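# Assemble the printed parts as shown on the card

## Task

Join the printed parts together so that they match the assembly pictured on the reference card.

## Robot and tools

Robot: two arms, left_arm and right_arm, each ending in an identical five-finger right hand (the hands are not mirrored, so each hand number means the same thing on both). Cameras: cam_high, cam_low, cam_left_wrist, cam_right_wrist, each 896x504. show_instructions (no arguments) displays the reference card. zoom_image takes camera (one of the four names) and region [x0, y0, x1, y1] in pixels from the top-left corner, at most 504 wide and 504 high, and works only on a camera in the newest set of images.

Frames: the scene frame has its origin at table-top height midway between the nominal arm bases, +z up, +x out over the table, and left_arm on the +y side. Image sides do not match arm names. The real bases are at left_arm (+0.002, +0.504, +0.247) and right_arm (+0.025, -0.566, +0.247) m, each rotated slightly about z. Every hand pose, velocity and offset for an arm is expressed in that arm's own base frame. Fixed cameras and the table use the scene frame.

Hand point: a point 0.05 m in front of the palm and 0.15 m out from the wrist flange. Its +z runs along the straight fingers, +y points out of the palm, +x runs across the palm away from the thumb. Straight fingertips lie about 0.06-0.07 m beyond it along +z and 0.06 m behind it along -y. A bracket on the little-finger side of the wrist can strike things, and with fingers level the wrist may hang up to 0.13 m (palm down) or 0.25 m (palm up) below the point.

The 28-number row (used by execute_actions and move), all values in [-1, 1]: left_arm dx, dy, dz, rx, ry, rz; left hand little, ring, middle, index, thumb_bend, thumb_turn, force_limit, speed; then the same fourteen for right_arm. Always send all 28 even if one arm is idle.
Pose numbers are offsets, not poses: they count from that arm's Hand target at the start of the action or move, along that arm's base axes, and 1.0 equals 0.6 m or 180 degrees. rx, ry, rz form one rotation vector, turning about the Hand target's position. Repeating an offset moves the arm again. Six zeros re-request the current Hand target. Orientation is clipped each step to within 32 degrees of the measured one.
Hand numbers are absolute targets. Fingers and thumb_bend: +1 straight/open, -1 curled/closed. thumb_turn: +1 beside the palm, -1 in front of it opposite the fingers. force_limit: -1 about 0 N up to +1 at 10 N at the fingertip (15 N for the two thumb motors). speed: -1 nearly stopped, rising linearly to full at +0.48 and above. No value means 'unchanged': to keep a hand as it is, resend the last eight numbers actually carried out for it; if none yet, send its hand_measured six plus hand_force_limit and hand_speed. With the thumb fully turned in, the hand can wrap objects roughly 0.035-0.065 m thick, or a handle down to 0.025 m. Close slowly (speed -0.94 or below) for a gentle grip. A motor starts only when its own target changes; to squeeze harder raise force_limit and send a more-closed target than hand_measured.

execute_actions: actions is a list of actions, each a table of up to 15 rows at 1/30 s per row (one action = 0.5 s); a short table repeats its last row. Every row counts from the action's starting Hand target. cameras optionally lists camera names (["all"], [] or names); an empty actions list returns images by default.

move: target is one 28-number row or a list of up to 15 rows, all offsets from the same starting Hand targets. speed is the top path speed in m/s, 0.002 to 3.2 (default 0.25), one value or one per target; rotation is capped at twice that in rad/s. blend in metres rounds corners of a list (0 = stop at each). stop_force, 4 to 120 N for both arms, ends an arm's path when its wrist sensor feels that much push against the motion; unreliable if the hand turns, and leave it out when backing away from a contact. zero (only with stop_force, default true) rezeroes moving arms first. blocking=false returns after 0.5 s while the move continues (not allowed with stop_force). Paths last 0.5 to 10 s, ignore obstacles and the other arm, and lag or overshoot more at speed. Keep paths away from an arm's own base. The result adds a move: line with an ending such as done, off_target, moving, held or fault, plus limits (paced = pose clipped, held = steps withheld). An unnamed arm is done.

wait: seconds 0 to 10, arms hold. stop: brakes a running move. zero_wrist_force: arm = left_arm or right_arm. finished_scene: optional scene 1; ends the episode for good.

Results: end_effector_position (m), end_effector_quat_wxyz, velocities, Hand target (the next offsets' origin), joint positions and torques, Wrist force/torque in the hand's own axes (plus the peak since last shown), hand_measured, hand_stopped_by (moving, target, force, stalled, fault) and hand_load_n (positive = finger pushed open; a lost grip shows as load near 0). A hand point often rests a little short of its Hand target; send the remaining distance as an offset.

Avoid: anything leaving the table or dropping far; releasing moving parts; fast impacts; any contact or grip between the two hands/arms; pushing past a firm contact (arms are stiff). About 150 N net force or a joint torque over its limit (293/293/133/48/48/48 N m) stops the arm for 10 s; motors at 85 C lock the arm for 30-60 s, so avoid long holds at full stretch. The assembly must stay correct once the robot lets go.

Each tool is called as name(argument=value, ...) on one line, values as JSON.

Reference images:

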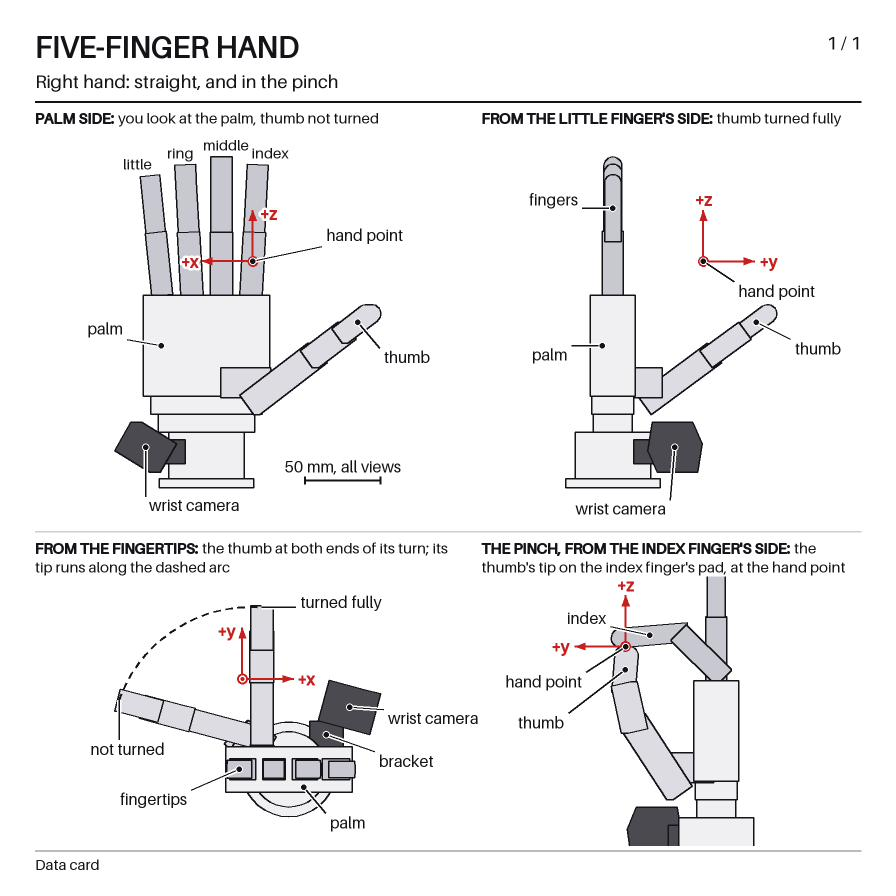

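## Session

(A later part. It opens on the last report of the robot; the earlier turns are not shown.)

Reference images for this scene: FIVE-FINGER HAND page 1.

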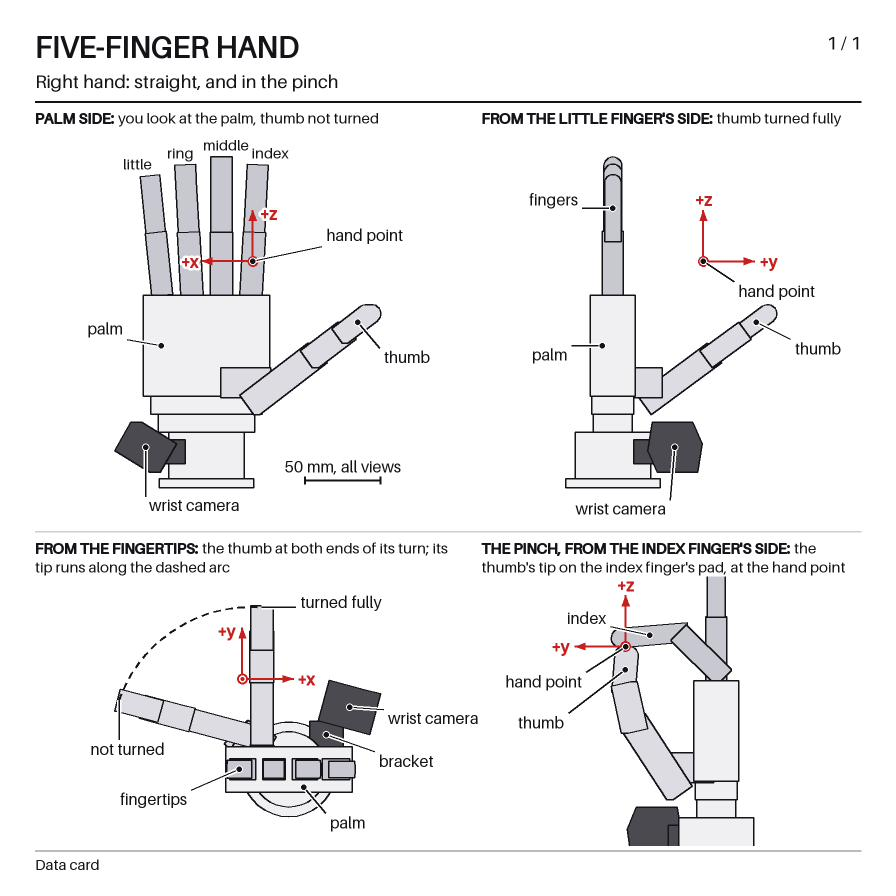

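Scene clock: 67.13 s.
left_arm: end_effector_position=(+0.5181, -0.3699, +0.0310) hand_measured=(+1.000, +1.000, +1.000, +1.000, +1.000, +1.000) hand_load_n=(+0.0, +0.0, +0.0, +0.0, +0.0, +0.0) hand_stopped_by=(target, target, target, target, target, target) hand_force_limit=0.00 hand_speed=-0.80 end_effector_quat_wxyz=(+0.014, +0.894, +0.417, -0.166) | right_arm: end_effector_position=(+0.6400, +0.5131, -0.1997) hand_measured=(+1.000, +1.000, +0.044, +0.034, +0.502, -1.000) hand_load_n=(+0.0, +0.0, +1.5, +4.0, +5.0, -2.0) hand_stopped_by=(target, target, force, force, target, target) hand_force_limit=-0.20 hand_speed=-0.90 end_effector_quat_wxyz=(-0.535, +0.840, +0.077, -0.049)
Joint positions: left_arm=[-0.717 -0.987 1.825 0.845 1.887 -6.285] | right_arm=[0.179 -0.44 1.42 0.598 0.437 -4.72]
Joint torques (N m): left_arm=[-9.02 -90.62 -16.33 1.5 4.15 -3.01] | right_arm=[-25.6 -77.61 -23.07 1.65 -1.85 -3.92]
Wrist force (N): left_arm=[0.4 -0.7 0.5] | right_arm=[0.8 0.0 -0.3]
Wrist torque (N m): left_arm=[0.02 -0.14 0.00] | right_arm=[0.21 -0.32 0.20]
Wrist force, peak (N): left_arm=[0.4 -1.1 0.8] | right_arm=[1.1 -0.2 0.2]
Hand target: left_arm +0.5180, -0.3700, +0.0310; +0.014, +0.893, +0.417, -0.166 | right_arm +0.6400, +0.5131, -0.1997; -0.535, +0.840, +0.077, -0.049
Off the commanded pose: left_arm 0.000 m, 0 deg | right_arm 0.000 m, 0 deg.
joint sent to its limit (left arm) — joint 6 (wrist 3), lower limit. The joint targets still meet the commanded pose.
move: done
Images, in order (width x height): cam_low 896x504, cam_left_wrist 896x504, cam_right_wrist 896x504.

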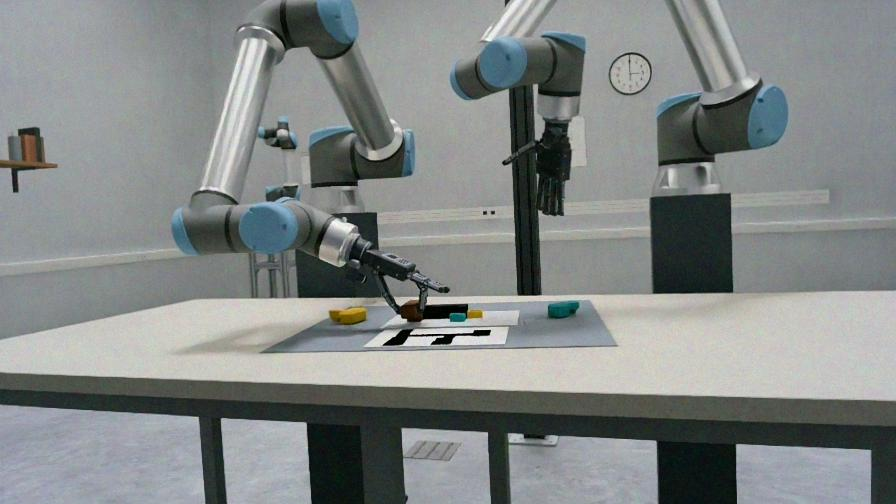

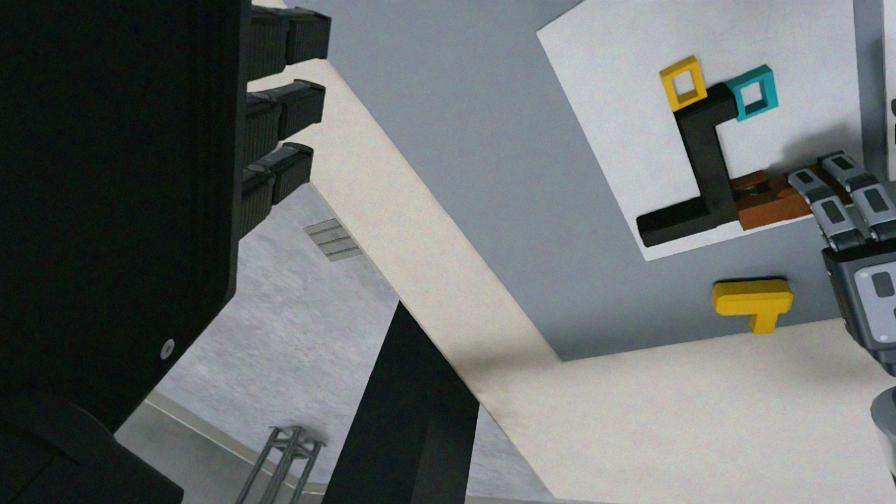

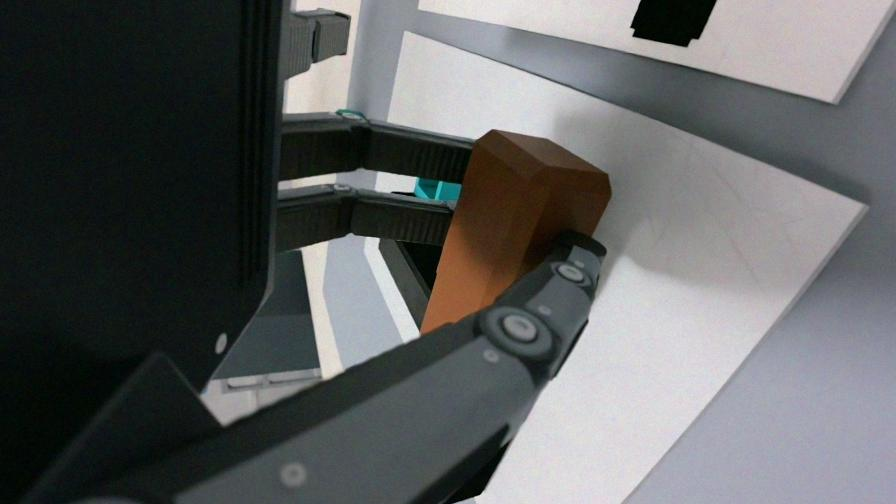

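move(target=[[0,0,0,0,0,0,1,1,1,1,1,1,0,-0.8,0.0025,-0.0008,0,0,0,0,1,1,-0.4,-0.4,0.5,-1,-0.2,-0.9],[0,0,0,0,0,0,1,1,1,1,1,1,0,-0.8,0.0025,-0.0008,-0.03,0,0,0,1,1,-0.4,-0.4,0.5,-1,-0.2,-0.9]], speed=0.015, stop_force=4, cameras=["cam_left_wrist", "cam_low"])

zoom_image(camera="cam_left_wrist", region=[720, 150, 810, 240])

zoom_image(camera="cam_low", region=[395, 295, 445, 330])

Scene clock: 72.33 s.
left_arm: end_effector_position=(+0.5181, -0.3699, +0.0310) hand_measured=(+1.000, +1.000, +1.000, +1.000, +1.000, +1.000) hand_load_n=(+0.0, +0.0, +0.0, +0.0, +0.0, +0.0) hand_stopped_by=(target, target, target, target, target, target) hand_force_limit=0.00 hand_speed=-0.80 end_effector_quat_wxyz=(+0.014, +0.894, +0.417, -0.166) | right_arm: end_effector_position=(+0.6415, +0.5126, -0.2104) hand_measured=(+1.000, +1.000, +0.044, +0.034, +0.500, -1.000) hand_load_n=(+0.5, +0.0, +3.0, +1.5, +4.0, +0.5) hand_stopped_by=(target, target, force, force, target, target) hand_force_limit=-0.20 hand_speed=-0.90 end_effector_quat_wxyz=(-0.535, +0.840, +0.077, -0.049)
Joint positions: left_arm=[-0.717 -0.987 1.825 0.845 1.887 -6.285] | right_arm=[0.178 -0.424 1.41 0.594 0.437 -4.722]
Joint torques (N m): left_arm=[-9.82 -90.24 -16.37 1.36 4.4 -2.92] | right_arm=[-24.06 -104.2 -8.47 5.67 -0.73 -3.47]
Wrist force (N): left_arm=[0.4 -0.6 0.3] | right_arm=[0.5 0.4 -0.2]
Wrist torque (N m): left_arm=[0.05 -0.14 0.01] | right_arm=[0.26 -0.30 0.20]
Wrist force, peak (N): left_arm=[0.4 -1.0 1.0] | right_arm=[2.4 -5.5 -1.7]
Hand target: left_arm +0.5180, -0.3700, +0.0310; +0.014, +0.893, +0.417, -0.166 | right_arm +0.6415, +0.5126, -0.2104; -0.535, +0.840, +0.077, -0.049 (not the last commanded pose)
Off the commanded pose: left_arm 0.000 m, 0 deg | right_arm 0.007 m, 0 deg.
joint sent to its limit (left arm) — joint 6 (wrist 3), lower limit. The joint targets still meet the commanded pose.
move: contact (right_arm); path passed 1 of 2 targets
Images, in order (width x height): cam_low 896x504, cam_left_wrist 896x504.

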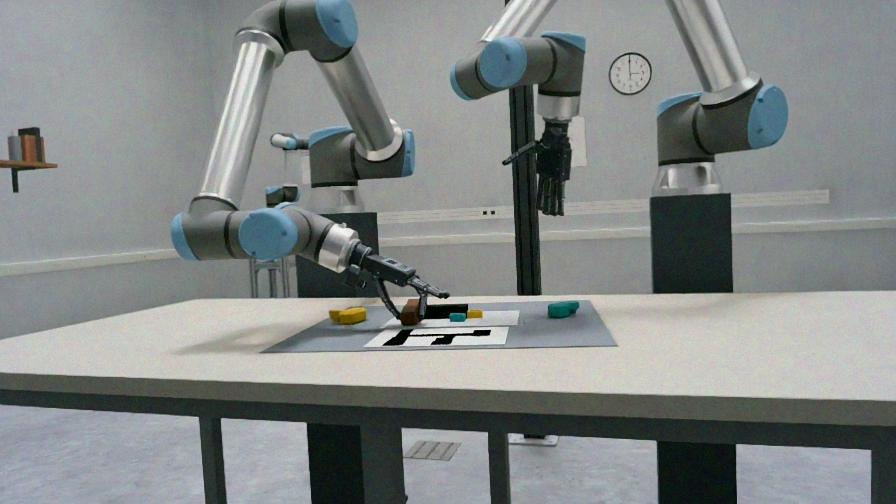

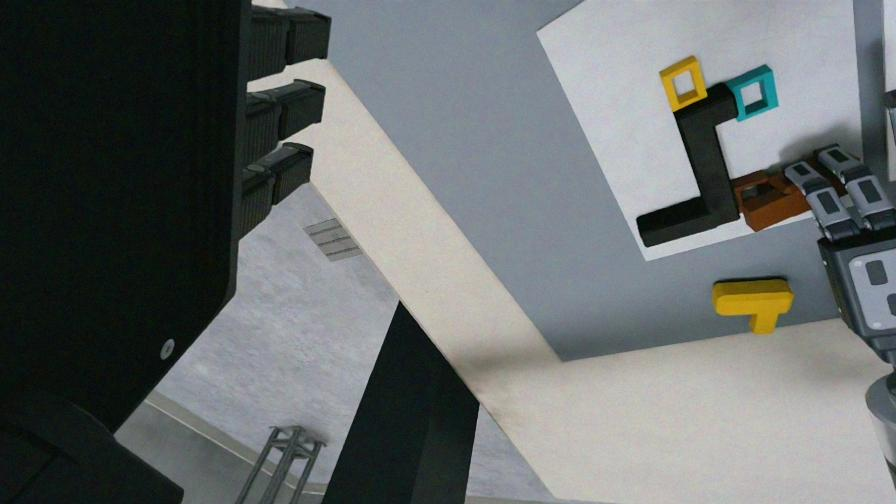

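Scaled by 5.600.

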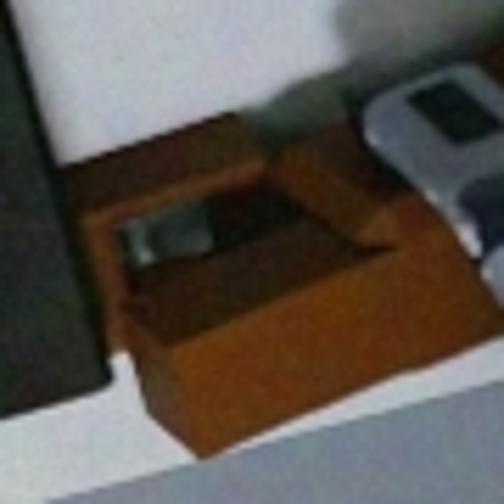

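Scaled by 10.080.

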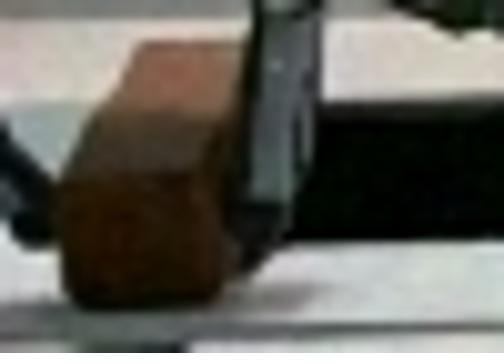

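wait(seconds=0.1, cameras=["cam_right_wrist"])

zoom_image(camera="cam_right_wrist", region=[400, 100, 660, 360])

Scene clock: 73.23 s.
left_arm: end_effector_position=(+0.5181, -0.3699, +0.0310) hand_measured=(+1.000, +1.000, +1.000, +1.000, +1.000, +1.000) hand_load_n=(+0.0, +0.0, +0.0, +0.0, +0.0, +0.0) hand_stopped_by=(target, target, target, target, target, target) hand_force_limit=0.00 hand_speed=-0.80 end_effector_quat_wxyz=(+0.014, +0.894, +0.417, -0.166) | right_arm: end_effector_position=(+0.6415, +0.5126, -0.2104) hand_measured=(+1.000, +1.000, +0.044, +0.034, +0.500, -1.000) hand_load_n=(+0.0, +0.0, +3.5, +1.5, +4.0, +0.5) hand_stopped_by=(target, target, force, force, target, target) hand_force_limit=-0.20 hand_speed=-0.90 end_effector_quat_wxyz=(-0.535, +0.840, +0.077, -0.049)
Joint positions: left_arm=[-0.717 -0.987 1.825 0.845 1.887 -6.285] | right_arm=[0.178 -0.424 1.41 0.594 0.437 -4.722]
Joint torques (N m): left_arm=[-9.96 -88.52 -16.14 1.44 4.43 -3.03] | right_arm=[-24.63 -104.79 -7.71 5.89 -0.32 -3.04]
Wrist force (N): left_arm=[0.0 -0.6 0.8] | right_arm=[0.6 0.5 -0.4]
Wrist torque (N m): left_arm=[0.02 -0.10 -0.02] | right_arm=[0.29 -0.31 0.20]
Wrist force, peak (N): left_arm=[0.8 -0.7 0.9] | right_arm=[1.0 0.2 -0.3]
Hand target: left_arm +0.5180, -0.3700, +0.0310; +0.014, +0.893, +0.417, -0.166 | right_arm +0.6415, +0.5126, -0.2104; -0.535, +0.840, +0.077, -0.049 (not the last commanded pose)
Off the commanded pose: left_arm 0.000 m, 0 deg | right_arm 0.007 m, 0 deg.
wait: 0.10 s; at rest from the start
Images, in order (width x height): cam_right_wrist 896x504.

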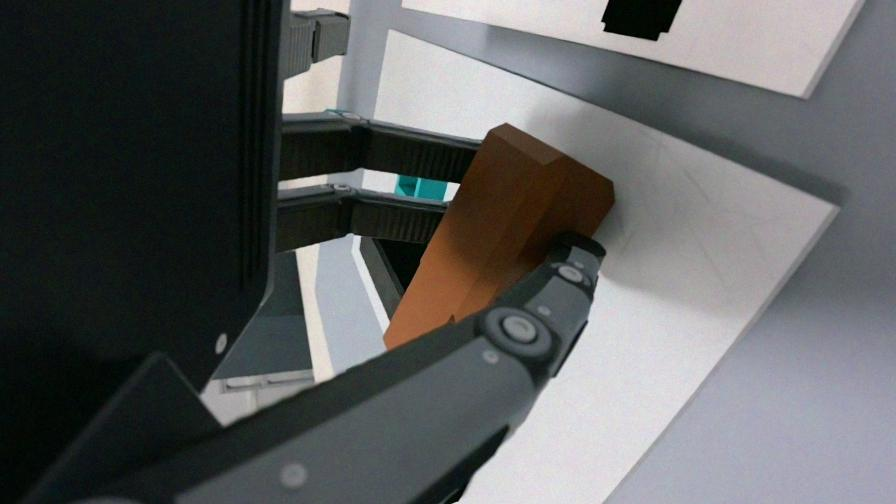

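Scaled by 1.938.

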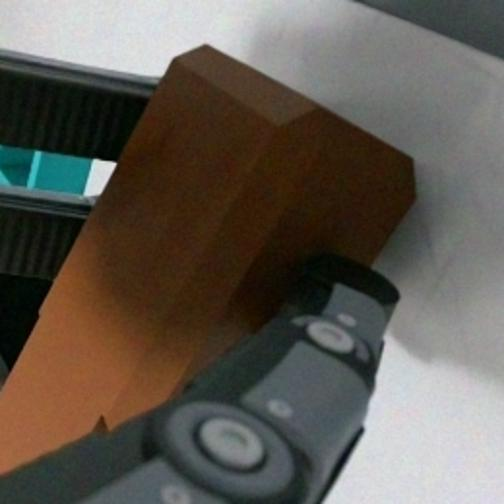

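move(target=[[0,0,0,0,0,0,1,1,1,1,1,1,0,-0.8,0,0,0.045,0,0,0,1,1,-0.4,-0.4,0.5,-1,-0.2,-0.9],[0,0,0,0,0,0,1,1,1,1,1,1,0,-0.8,-0.0042,0.0753,0.045,0,0,0,1,1,-0.4,-0.4,0.5,-1,-0.2,-0.9],[0,0,0,0,0,0,1,1,1,1,1,1,0,-0.8,-0.0042,0.0753,0.008,0,0,0,1,1,-0.4,-0.4,0.5,-1,-0.2,-0.9]], speed=0.12, blend=[0.01, 0.01, 0], cameras=["cam_left_wrist", "cam_low", "cam_right_wrist"])

zoom_image(camera="cam_left_wrist", region=[690, 80, 870, 240])

zoom_image(camera="cam_low", region=[380, 260, 490, 335])

Scene clock: 76.70 s.
left_arm: end_effector_position=(+0.5181, -0.3699, +0.0310) hand_measured=(+1.000, +1.000, +1.000, +1.000, +1.000, +1.000) hand_load_n=(+0.0, +0.0, +0.0, +0.0, +0.0, +0.0) hand_stopped_by=(target, target, target, target, target, target) hand_force_limit=0.00 hand_speed=-0.80 end_effector_quat_wxyz=(+0.014, +0.894, +0.417, -0.166) | right_arm: end_effector_position=(+0.6390, +0.5577, -0.2053) hand_measured=(+1.000, +1.000, +0.044, +0.034, +0.500, -1.000) hand_load_n=(+0.0, +0.0, +3.5, +1.5, +4.5, +0.5) hand_stopped_by=(target, target, force, force, target, target) hand_force_limit=-0.20 hand_speed=-0.90 end_effector_quat_wxyz=(-0.535, +0.840, +0.077, -0.049)
Joint positions: left_arm=[-0.717 -0.987 1.825 0.845 1.887 -6.285] | right_arm=[0.237 -0.436 1.381 0.51 0.44 -4.585]
Joint torques (N m): left_arm=[-9.54 -90.23 -16.07 1.14 4.06 -3.05] | right_arm=[20.76 -80.5 -25.68 1.88 0.76 2.93]
Wrist force (N): left_arm=[0.6 -0.7 0.6] | right_arm=[0.5 0.4 -0.2]
Wrist torque (N m): left_arm=[0.03 -0.17 0.02] | right_arm=[0.25 -0.29 0.02]
Wrist force, peak (N): left_arm=[0.4 -0.9 0.9] | right_arm=[0.5 0.0 -1.0]
Hand target: left_arm +0.5180, -0.3700, +0.0310; +0.014, +0.893, +0.417, -0.166 | right_arm +0.6390, +0.5578, -0.2056; -0.535, +0.840, +0.077, -0.049
Off the commanded pose: left_arm 0.000 m, 0 deg | right_arm 0.000 m, 0 deg.
joint sent to its limit (left arm) — joint 6 (wrist 3), lower limit. The joint targets still meet the commanded pose.
move: done
Images, in order (width x height): cam_low 896x504, cam_left_wrist 896x504, cam_right_wrist 896x504.

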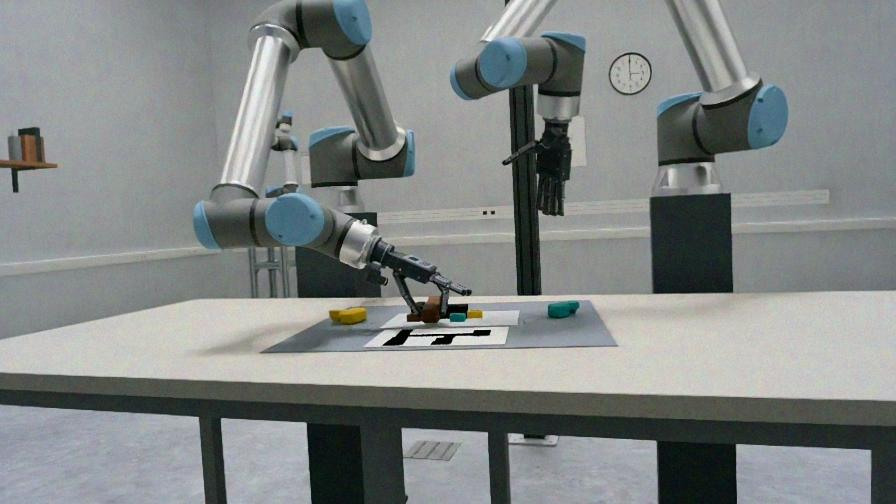

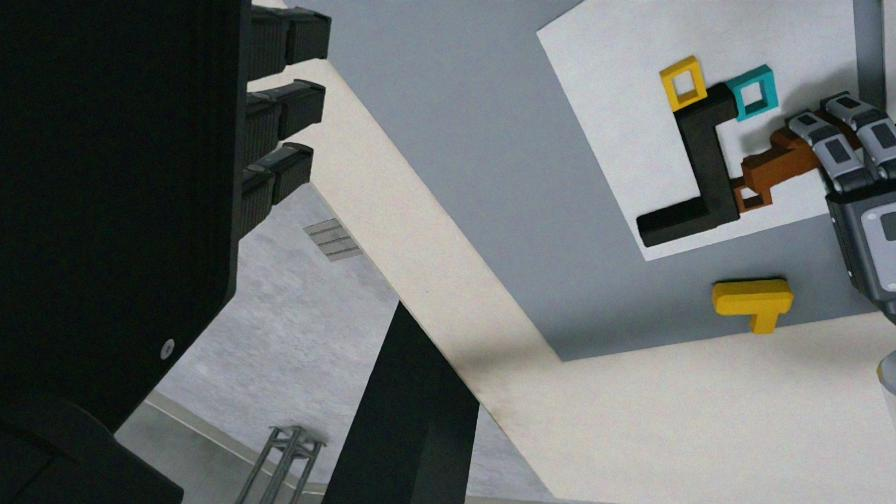

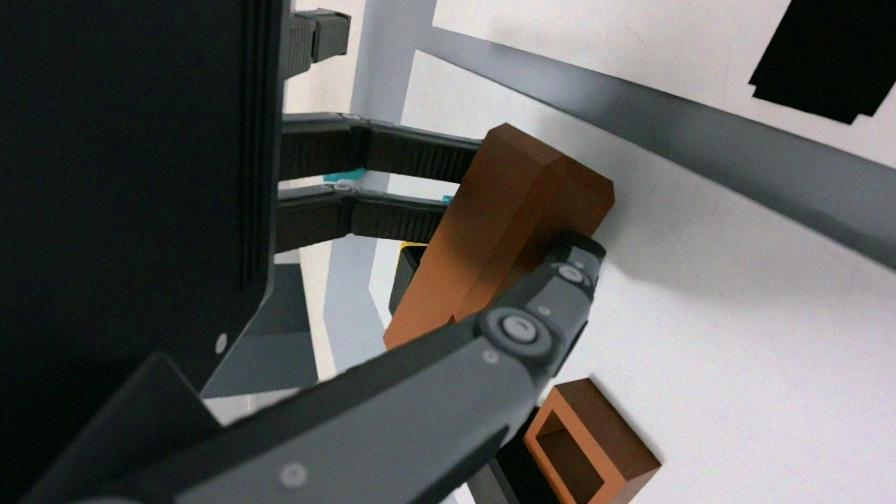

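Scaled by 2.800.

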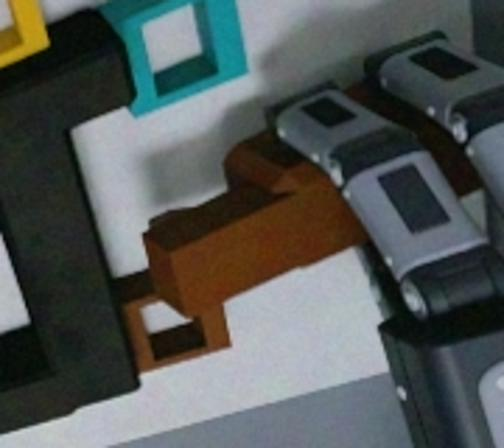

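Scaled by 4.582.

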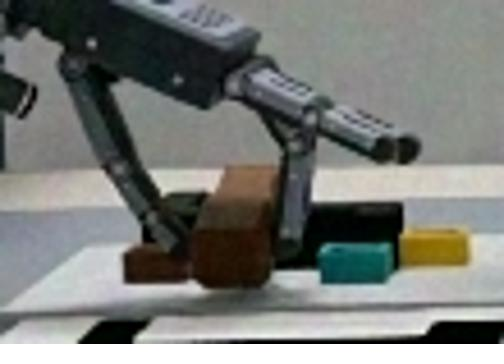

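move(target=[0,0,0,0,0,0,1,1,1,1,1,1,0,-0.8,0,0,-0.018,0,0,0,1,1,-0.4,-0.4,0.5,-1,-0.2,-0.9], speed=0.02, stop_force=8, cameras=["cam_left_wrist", "cam_low", "cam_right_wrist"])

zoom_image(camera="cam_left_wrist", region=[690, 80, 870, 240])

zoom_image(camera="cam_low", region=[380, 260, 490, 335])

Scene clock: 78.60 s.
left_arm: end_effector_position=(+0.5181, -0.3699, +0.0310) hand_measured=(+1.000, +1.000, +1.000, +1.000, +1.000, +1.000) hand_load_n=(+0.0, +0.0, +0.0, +0.0, -0.5, +0.0) hand_stopped_by=(target, target, target, target, target, target) hand_force_limit=0.00 hand_speed=-0.80 end_effector_quat_wxyz=(+0.014, +0.894, +0.417, -0.166) | right_arm: end_effector_position=(+0.6390, +0.5578, -0.2164) hand_measured=(+1.000, +1.000, +0.044, +0.034, +0.500, -1.000) hand_load_n=(+0.0, +0.0, +4.0, +2.5, +2.5, +0.5) hand_stopped_by=(target, target, force, force, target, target) hand_force_limit=-0.20 hand_speed=-0.90 end_effector_quat_wxyz=(-0.535, +0.840, +0.077, -0.049)
Joint positions: left_arm=[-0.717 -0.987 1.825 0.845 1.887 -6.285] | right_arm=[0.237 -0.421 1.374 0.502 0.44 -4.584]
Joint torques (N m): left_arm=[-9.74 -88.85 -16.11 1.48 4.31 -3.04] | right_arm=[16.46 -78.81 -25.76 1.16 0.32 3.67]
Wrist force (N): left_arm=[0.3 -0.6 0.7] | right_arm=[-0.6 -2.9 -1.6]
Wrist torque (N m): left_arm=[0.02 -0.13 0.00] | right_arm=[0.20 -0.20 -0.07]
Wrist force, peak (N): left_arm=[0.4 -1.1 0.7] | right_arm=[-0.3 -3.6 -1.8]
Hand target: left_arm +0.5180, -0.3700, +0.0310; +0.014, +0.893, +0.417, -0.166 | right_arm +0.6390, +0.5578, -0.2164; -0.535, +0.840, +0.077, -0.049
Off the commanded pose: left_arm 0.000 m, 0 deg | right_arm 0.000 m, 0 deg.
joint sent to its limit (left arm) — joint 6 (wrist 3), lower limit. The joint targets still meet the commanded pose.
move: done
Images, in order (width x height): cam_low 896x504, cam_left_wrist 896x504, cam_right_wrist 896x504.

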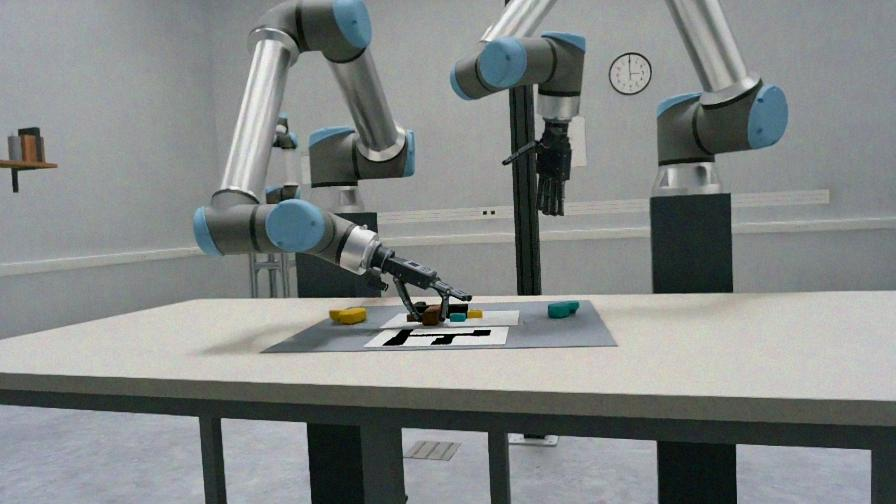

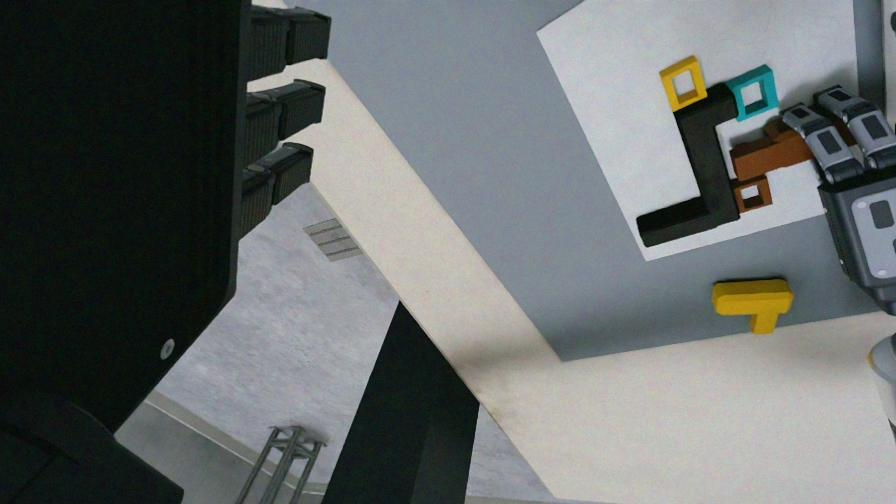

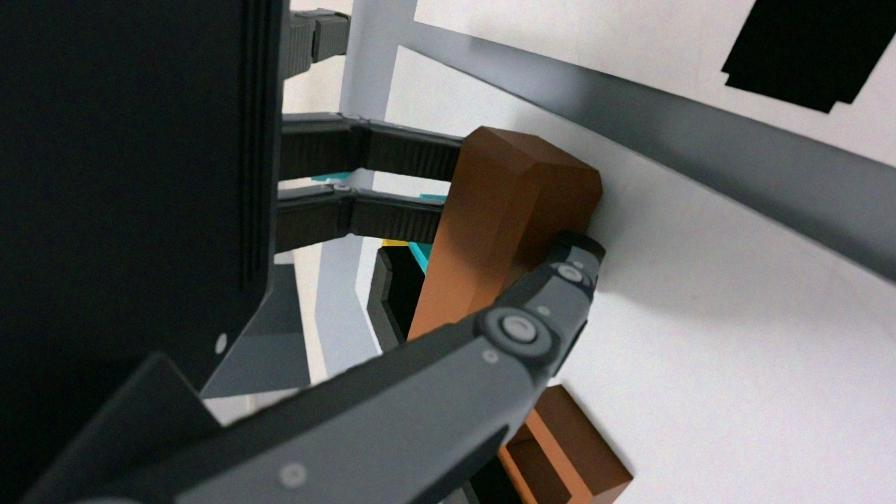

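Scaled by 2.800.

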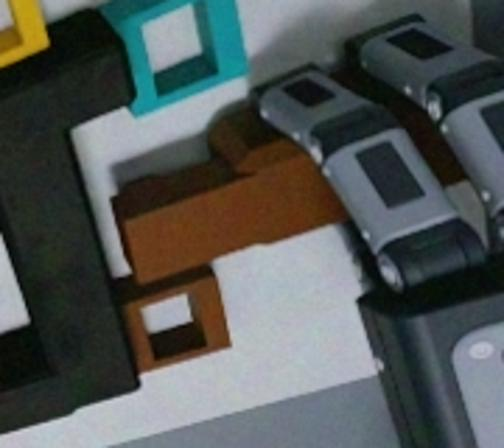

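Scaled by 4.582.

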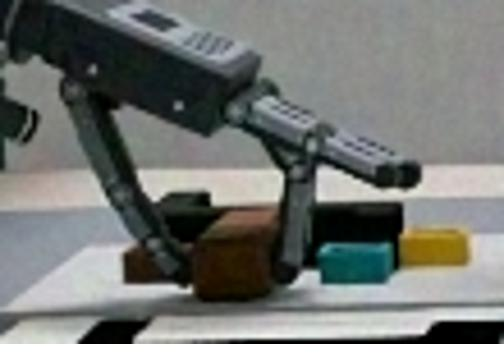

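zoom_image(camera="cam_right_wrist", region=[400, 100, 640, 340])

zoom_image(camera="cam_left_wrist", region=[720, 110, 820, 220])

Scaled by 2.100.

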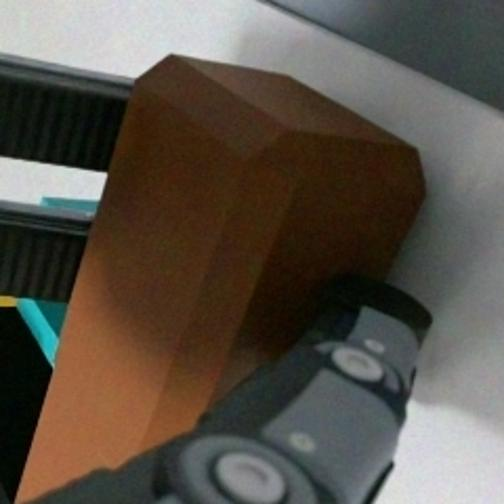

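Scaled by 4.582.

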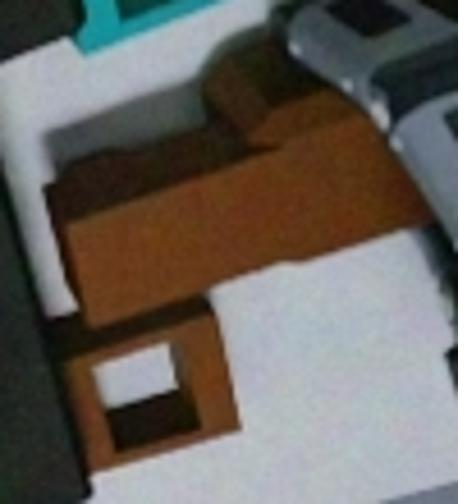

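move(target=[[0,0,0,0,0,0,1,1,1,1,1,1,0,-0.8,0,0,0,0,0,0,1,1,0.25,0.25,0.5,-1,-0.2,-0.6],[0,0,0,0,0,0,1,1,1,1,1,1,0,-0.8,-0.0059,-0.0045,0.001,0,0,0,1,1,0.25,0.25,0.5,-1,-0.2,-0.6],[0,0,0,0,0,0,1,1,1,1,1,1,0,-0.8,-0.0059,-0.0045,0.001,0,0,0,1,1,-0.5,-0.5,0.5,-1,0.3,-0.9]], speed=0.05, cameras=["cam_left_wrist", "cam_low", "cam_right_wrist"])

zoom_image(camera="cam_left_wrist", region=[720, 110, 820, 220])

zoom_image(camera="cam_right_wrist", region=[400, 100, 640, 340])

zoom_image(camera="cam_low", region=[380, 260, 490, 335])

Scene clock: 82.53 s.
left_arm: end_effector_position=(+0.5181, -0.3699, +0.0310) hand_measured=(+1.000, +1.000, +1.000, +1.000, +1.000, +1.000) hand_load_n=(+0.0, +0.0, +0.0, +0.0, +0.0, +0.0) hand_stopped_by=(target, target, target, target, target, target) hand_force_limit=0.00 hand_speed=-0.80 end_effector_quat_wxyz=(+0.014, +0.894, +0.417, -0.166) | right_arm: end_effector_position=(+0.6355, +0.5551, -0.2158) hand_measured=(+1.000, +1.000, +0.038, +0.250, +0.500, -1.000) hand_load_n=(+0.0, +0.0, +8.0, +8.0, +2.5, +1.0) hand_stopped_by=(target, target, force, force, target, target) hand_force_limit=0.30 hand_speed=-0.90 end_effector_quat_wxyz=(-0.535, +0.840, +0.077, -0.049)
Joint positions: left_arm=[-0.717 -0.987 1.825 0.845 1.887 -6.285] | right_arm=[0.235 -0.425 1.385 0.5 0.44 -4.59]
Joint torques (N m): left_arm=[-9.14 -88.75 -16.16 1.42 4.24 -2.82] | right_arm=[-26.11 -96.7 -5.33 1.62 -0.61 -3.97]
Wrist force (N): left_arm=[0.5 -0.5 0.6] | right_arm=[4.2 -10.5 -0.9]
Wrist torque (N m): left_arm=[0.04 -0.16 0.02] | right_arm=[0.58 -0.09 0.20]
Wrist force, peak (N): left_arm=[0.9 -0.6 0.8] | right_arm=[20.6 3.0 -1.4]
Hand target: left_arm +0.5180, -0.3700, +0.0310; +0.014, +0.893, +0.417, -0.166 | right_arm +0.6355, +0.5551, -0.2158; -0.535, +0.840, +0.077, -0.049
Off the commanded pose: left_arm 0.000 m, 0 deg | right_arm 0.000 m, 0 deg.
joint sent to its limit (left arm) — joint 6 (wrist 3), lower limit. The joint targets still meet the commanded pose.
move: done
Images, in order (width x height): cam_low 896x504, cam_left_wrist 896x504, cam_right_wrist 896x504.

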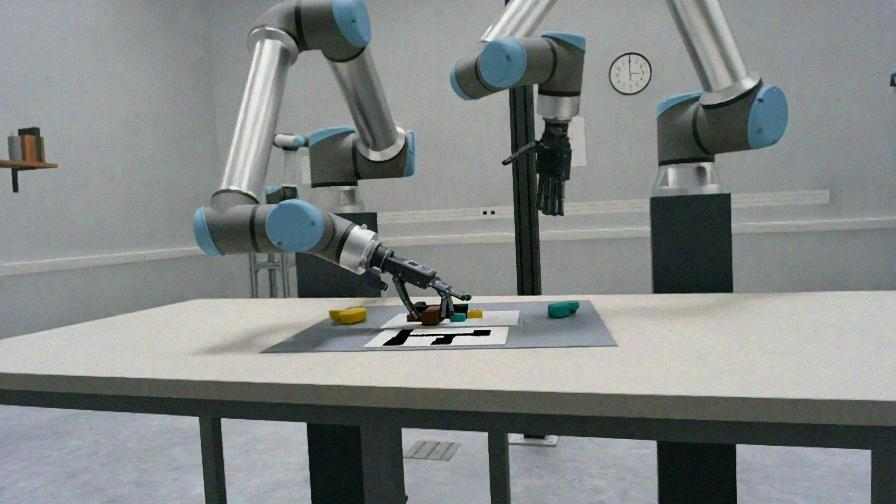

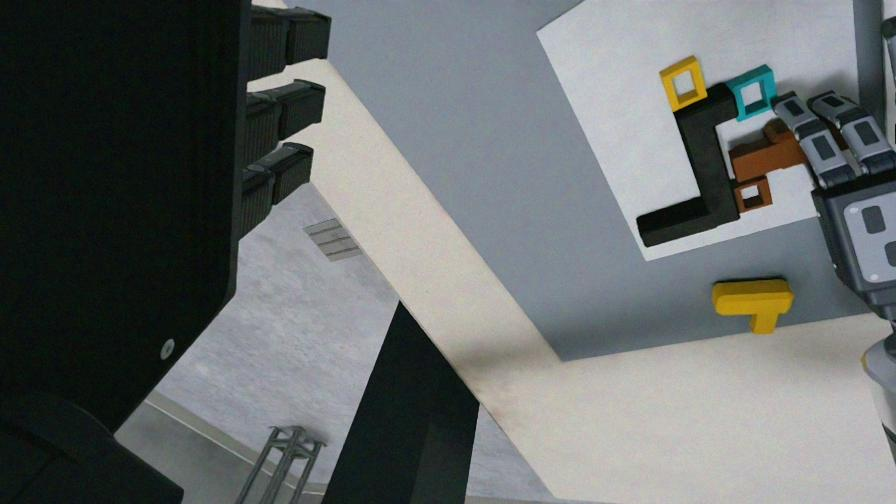

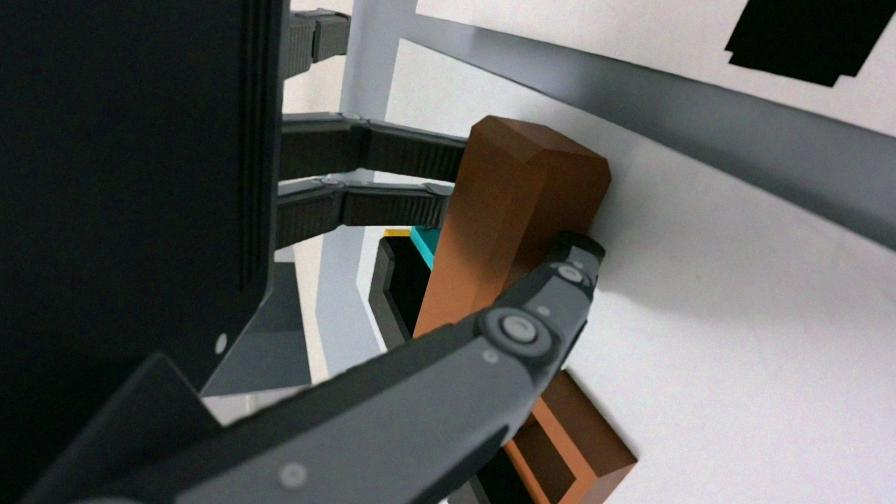

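Scaled by 4.582.

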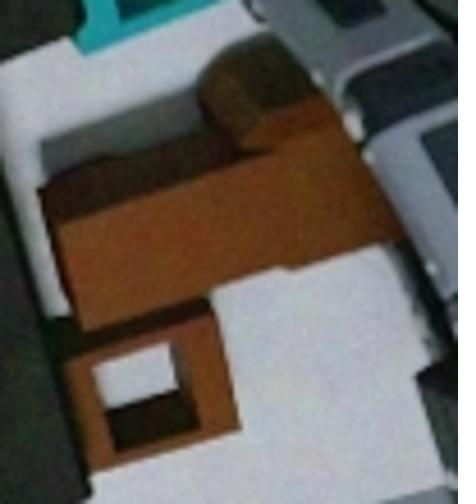

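Scaled by 2.100.

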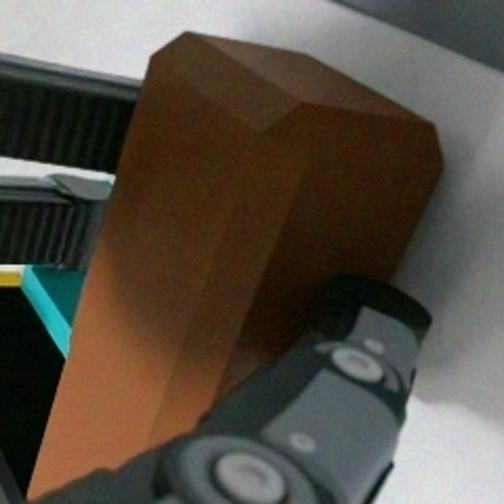

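Scaled by 4.582.

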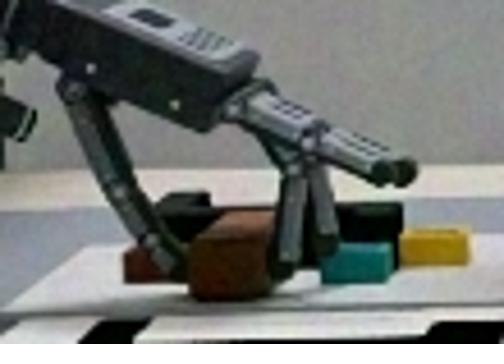

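move(target=[[0,0,0,0,0,0,1,1,1,1,1,1,0,-0.8,0,0,0,0,0,0,1,1,0.22,0.22,0.5,-1,0.3,-0.5],[0,0,0,0,0,0,1,1,1,1,1,1,0,-0.8,0.0132,0.0025,0.0033,0,0,0,1,1,0.22,0.22,0.5,-1,0.3,-0.5]], speed=0.05, cameras=["cam_left_wrist", "cam_low"])

zoom_image(camera="cam_left_wrist", region=[720, 70, 840, 220])

zoom_image(camera="cam_low", region=[380, 260, 490, 335])

Scene clock: 84.37 s.
left_arm: end_effector_position=(+0.5181, -0.3699, +0.0310) hand_measured=(+1.000, +1.000, +1.000, +1.000, +1.000, +1.000) hand_load_n=(+0.0, +0.0, +0.0, +0.0, +0.0, +0.0) hand_stopped_by=(target, target, target, target, target, target) hand_force_limit=0.00 hand_speed=-0.80 end_effector_quat_wxyz=(+0.014, +0.894, +0.417, -0.166) | right_arm: end_effector_position=(+0.6432, +0.5565, -0.2138) hand_measured=(+1.000, +1.000, +0.220, +0.250, +0.500, -1.000) hand_load_n=(+0.0, +0.0, +0.0, +0.0, +0.0, +0.0) hand_stopped_by=(target, target, target, force, target, target) hand_force_limit=0.30 hand_speed=-0.50 end_effector_quat_wxyz=(-0.535, +0.840, +0.077, -0.049)
Joint positions: left_arm=[-0.717 -0.987 1.825 0.845 1.887 -6.285] | right_arm=[0.234 -0.42 1.366 0.515 0.44 -4.591]
Joint torques (N m): left_arm=[-8.83 -88.04 -16.1 1.66 3.79 -2.78] | right_arm=[-24.3 -84.71 -27.34 5.92 -2.71 -4.4]
Wrist force (N): left_arm=[0.3 -0.7 0.4] | right_arm=[0.9 -0.7 0.9]
Wrist torque (N m): left_arm=[0.04 -0.13 0.00] | right_arm=[0.03 -0.39 0.20]
Wrist force, peak (N): left_arm=[0.3 -1.0 0.9] | right_arm=[4.6 -11.1 -1.3]
Hand target: left_arm +0.5180, -0.3700, +0.0310; +0.014, +0.893, +0.417, -0.166 | right_arm +0.6434, +0.5566, -0.2138; -0.535, +0.840, +0.077, -0.049
Off the commanded pose: left_arm 0.000 m, 0 deg | right_arm 0.000 m, 0 deg.
joint sent to its limit (left arm) — joint 6 (wrist 3), lower limit. The joint targets still meet the commanded pose.
move: done
Images, in order (width x height): cam_low 896x504, cam_left_wrist 896x504.

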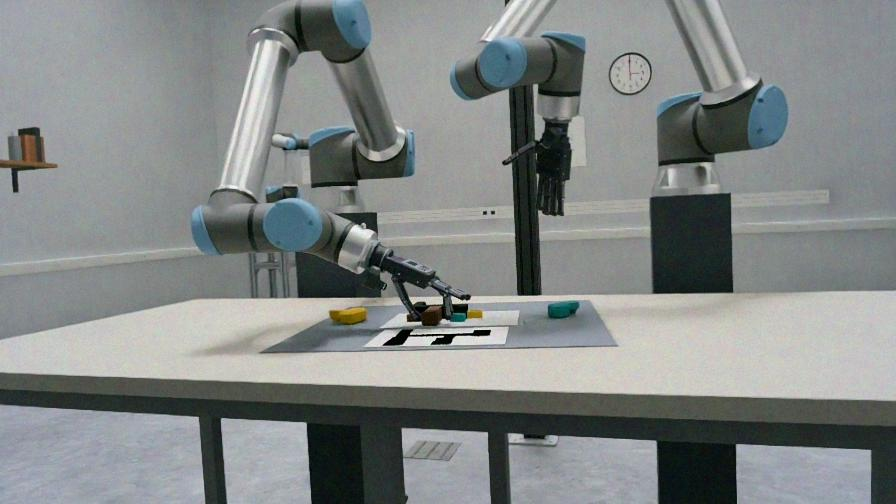

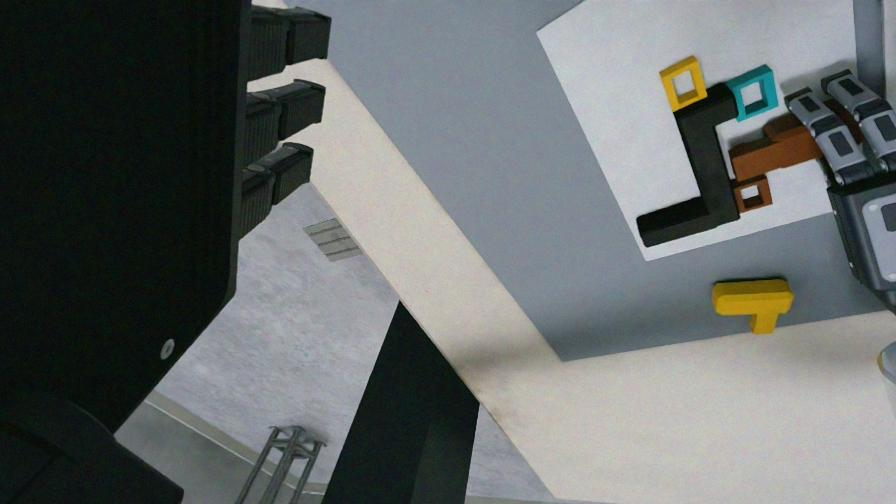

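Scaled by 3.360.

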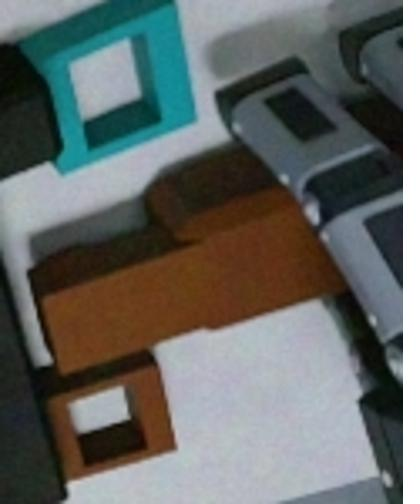

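Scaled by 4.582.

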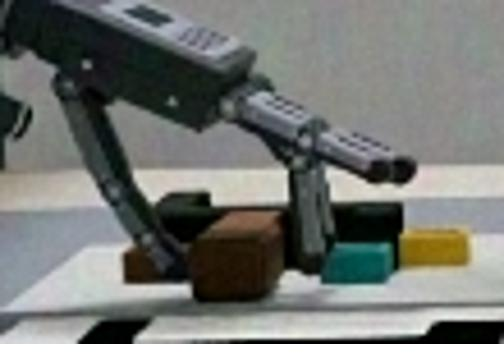

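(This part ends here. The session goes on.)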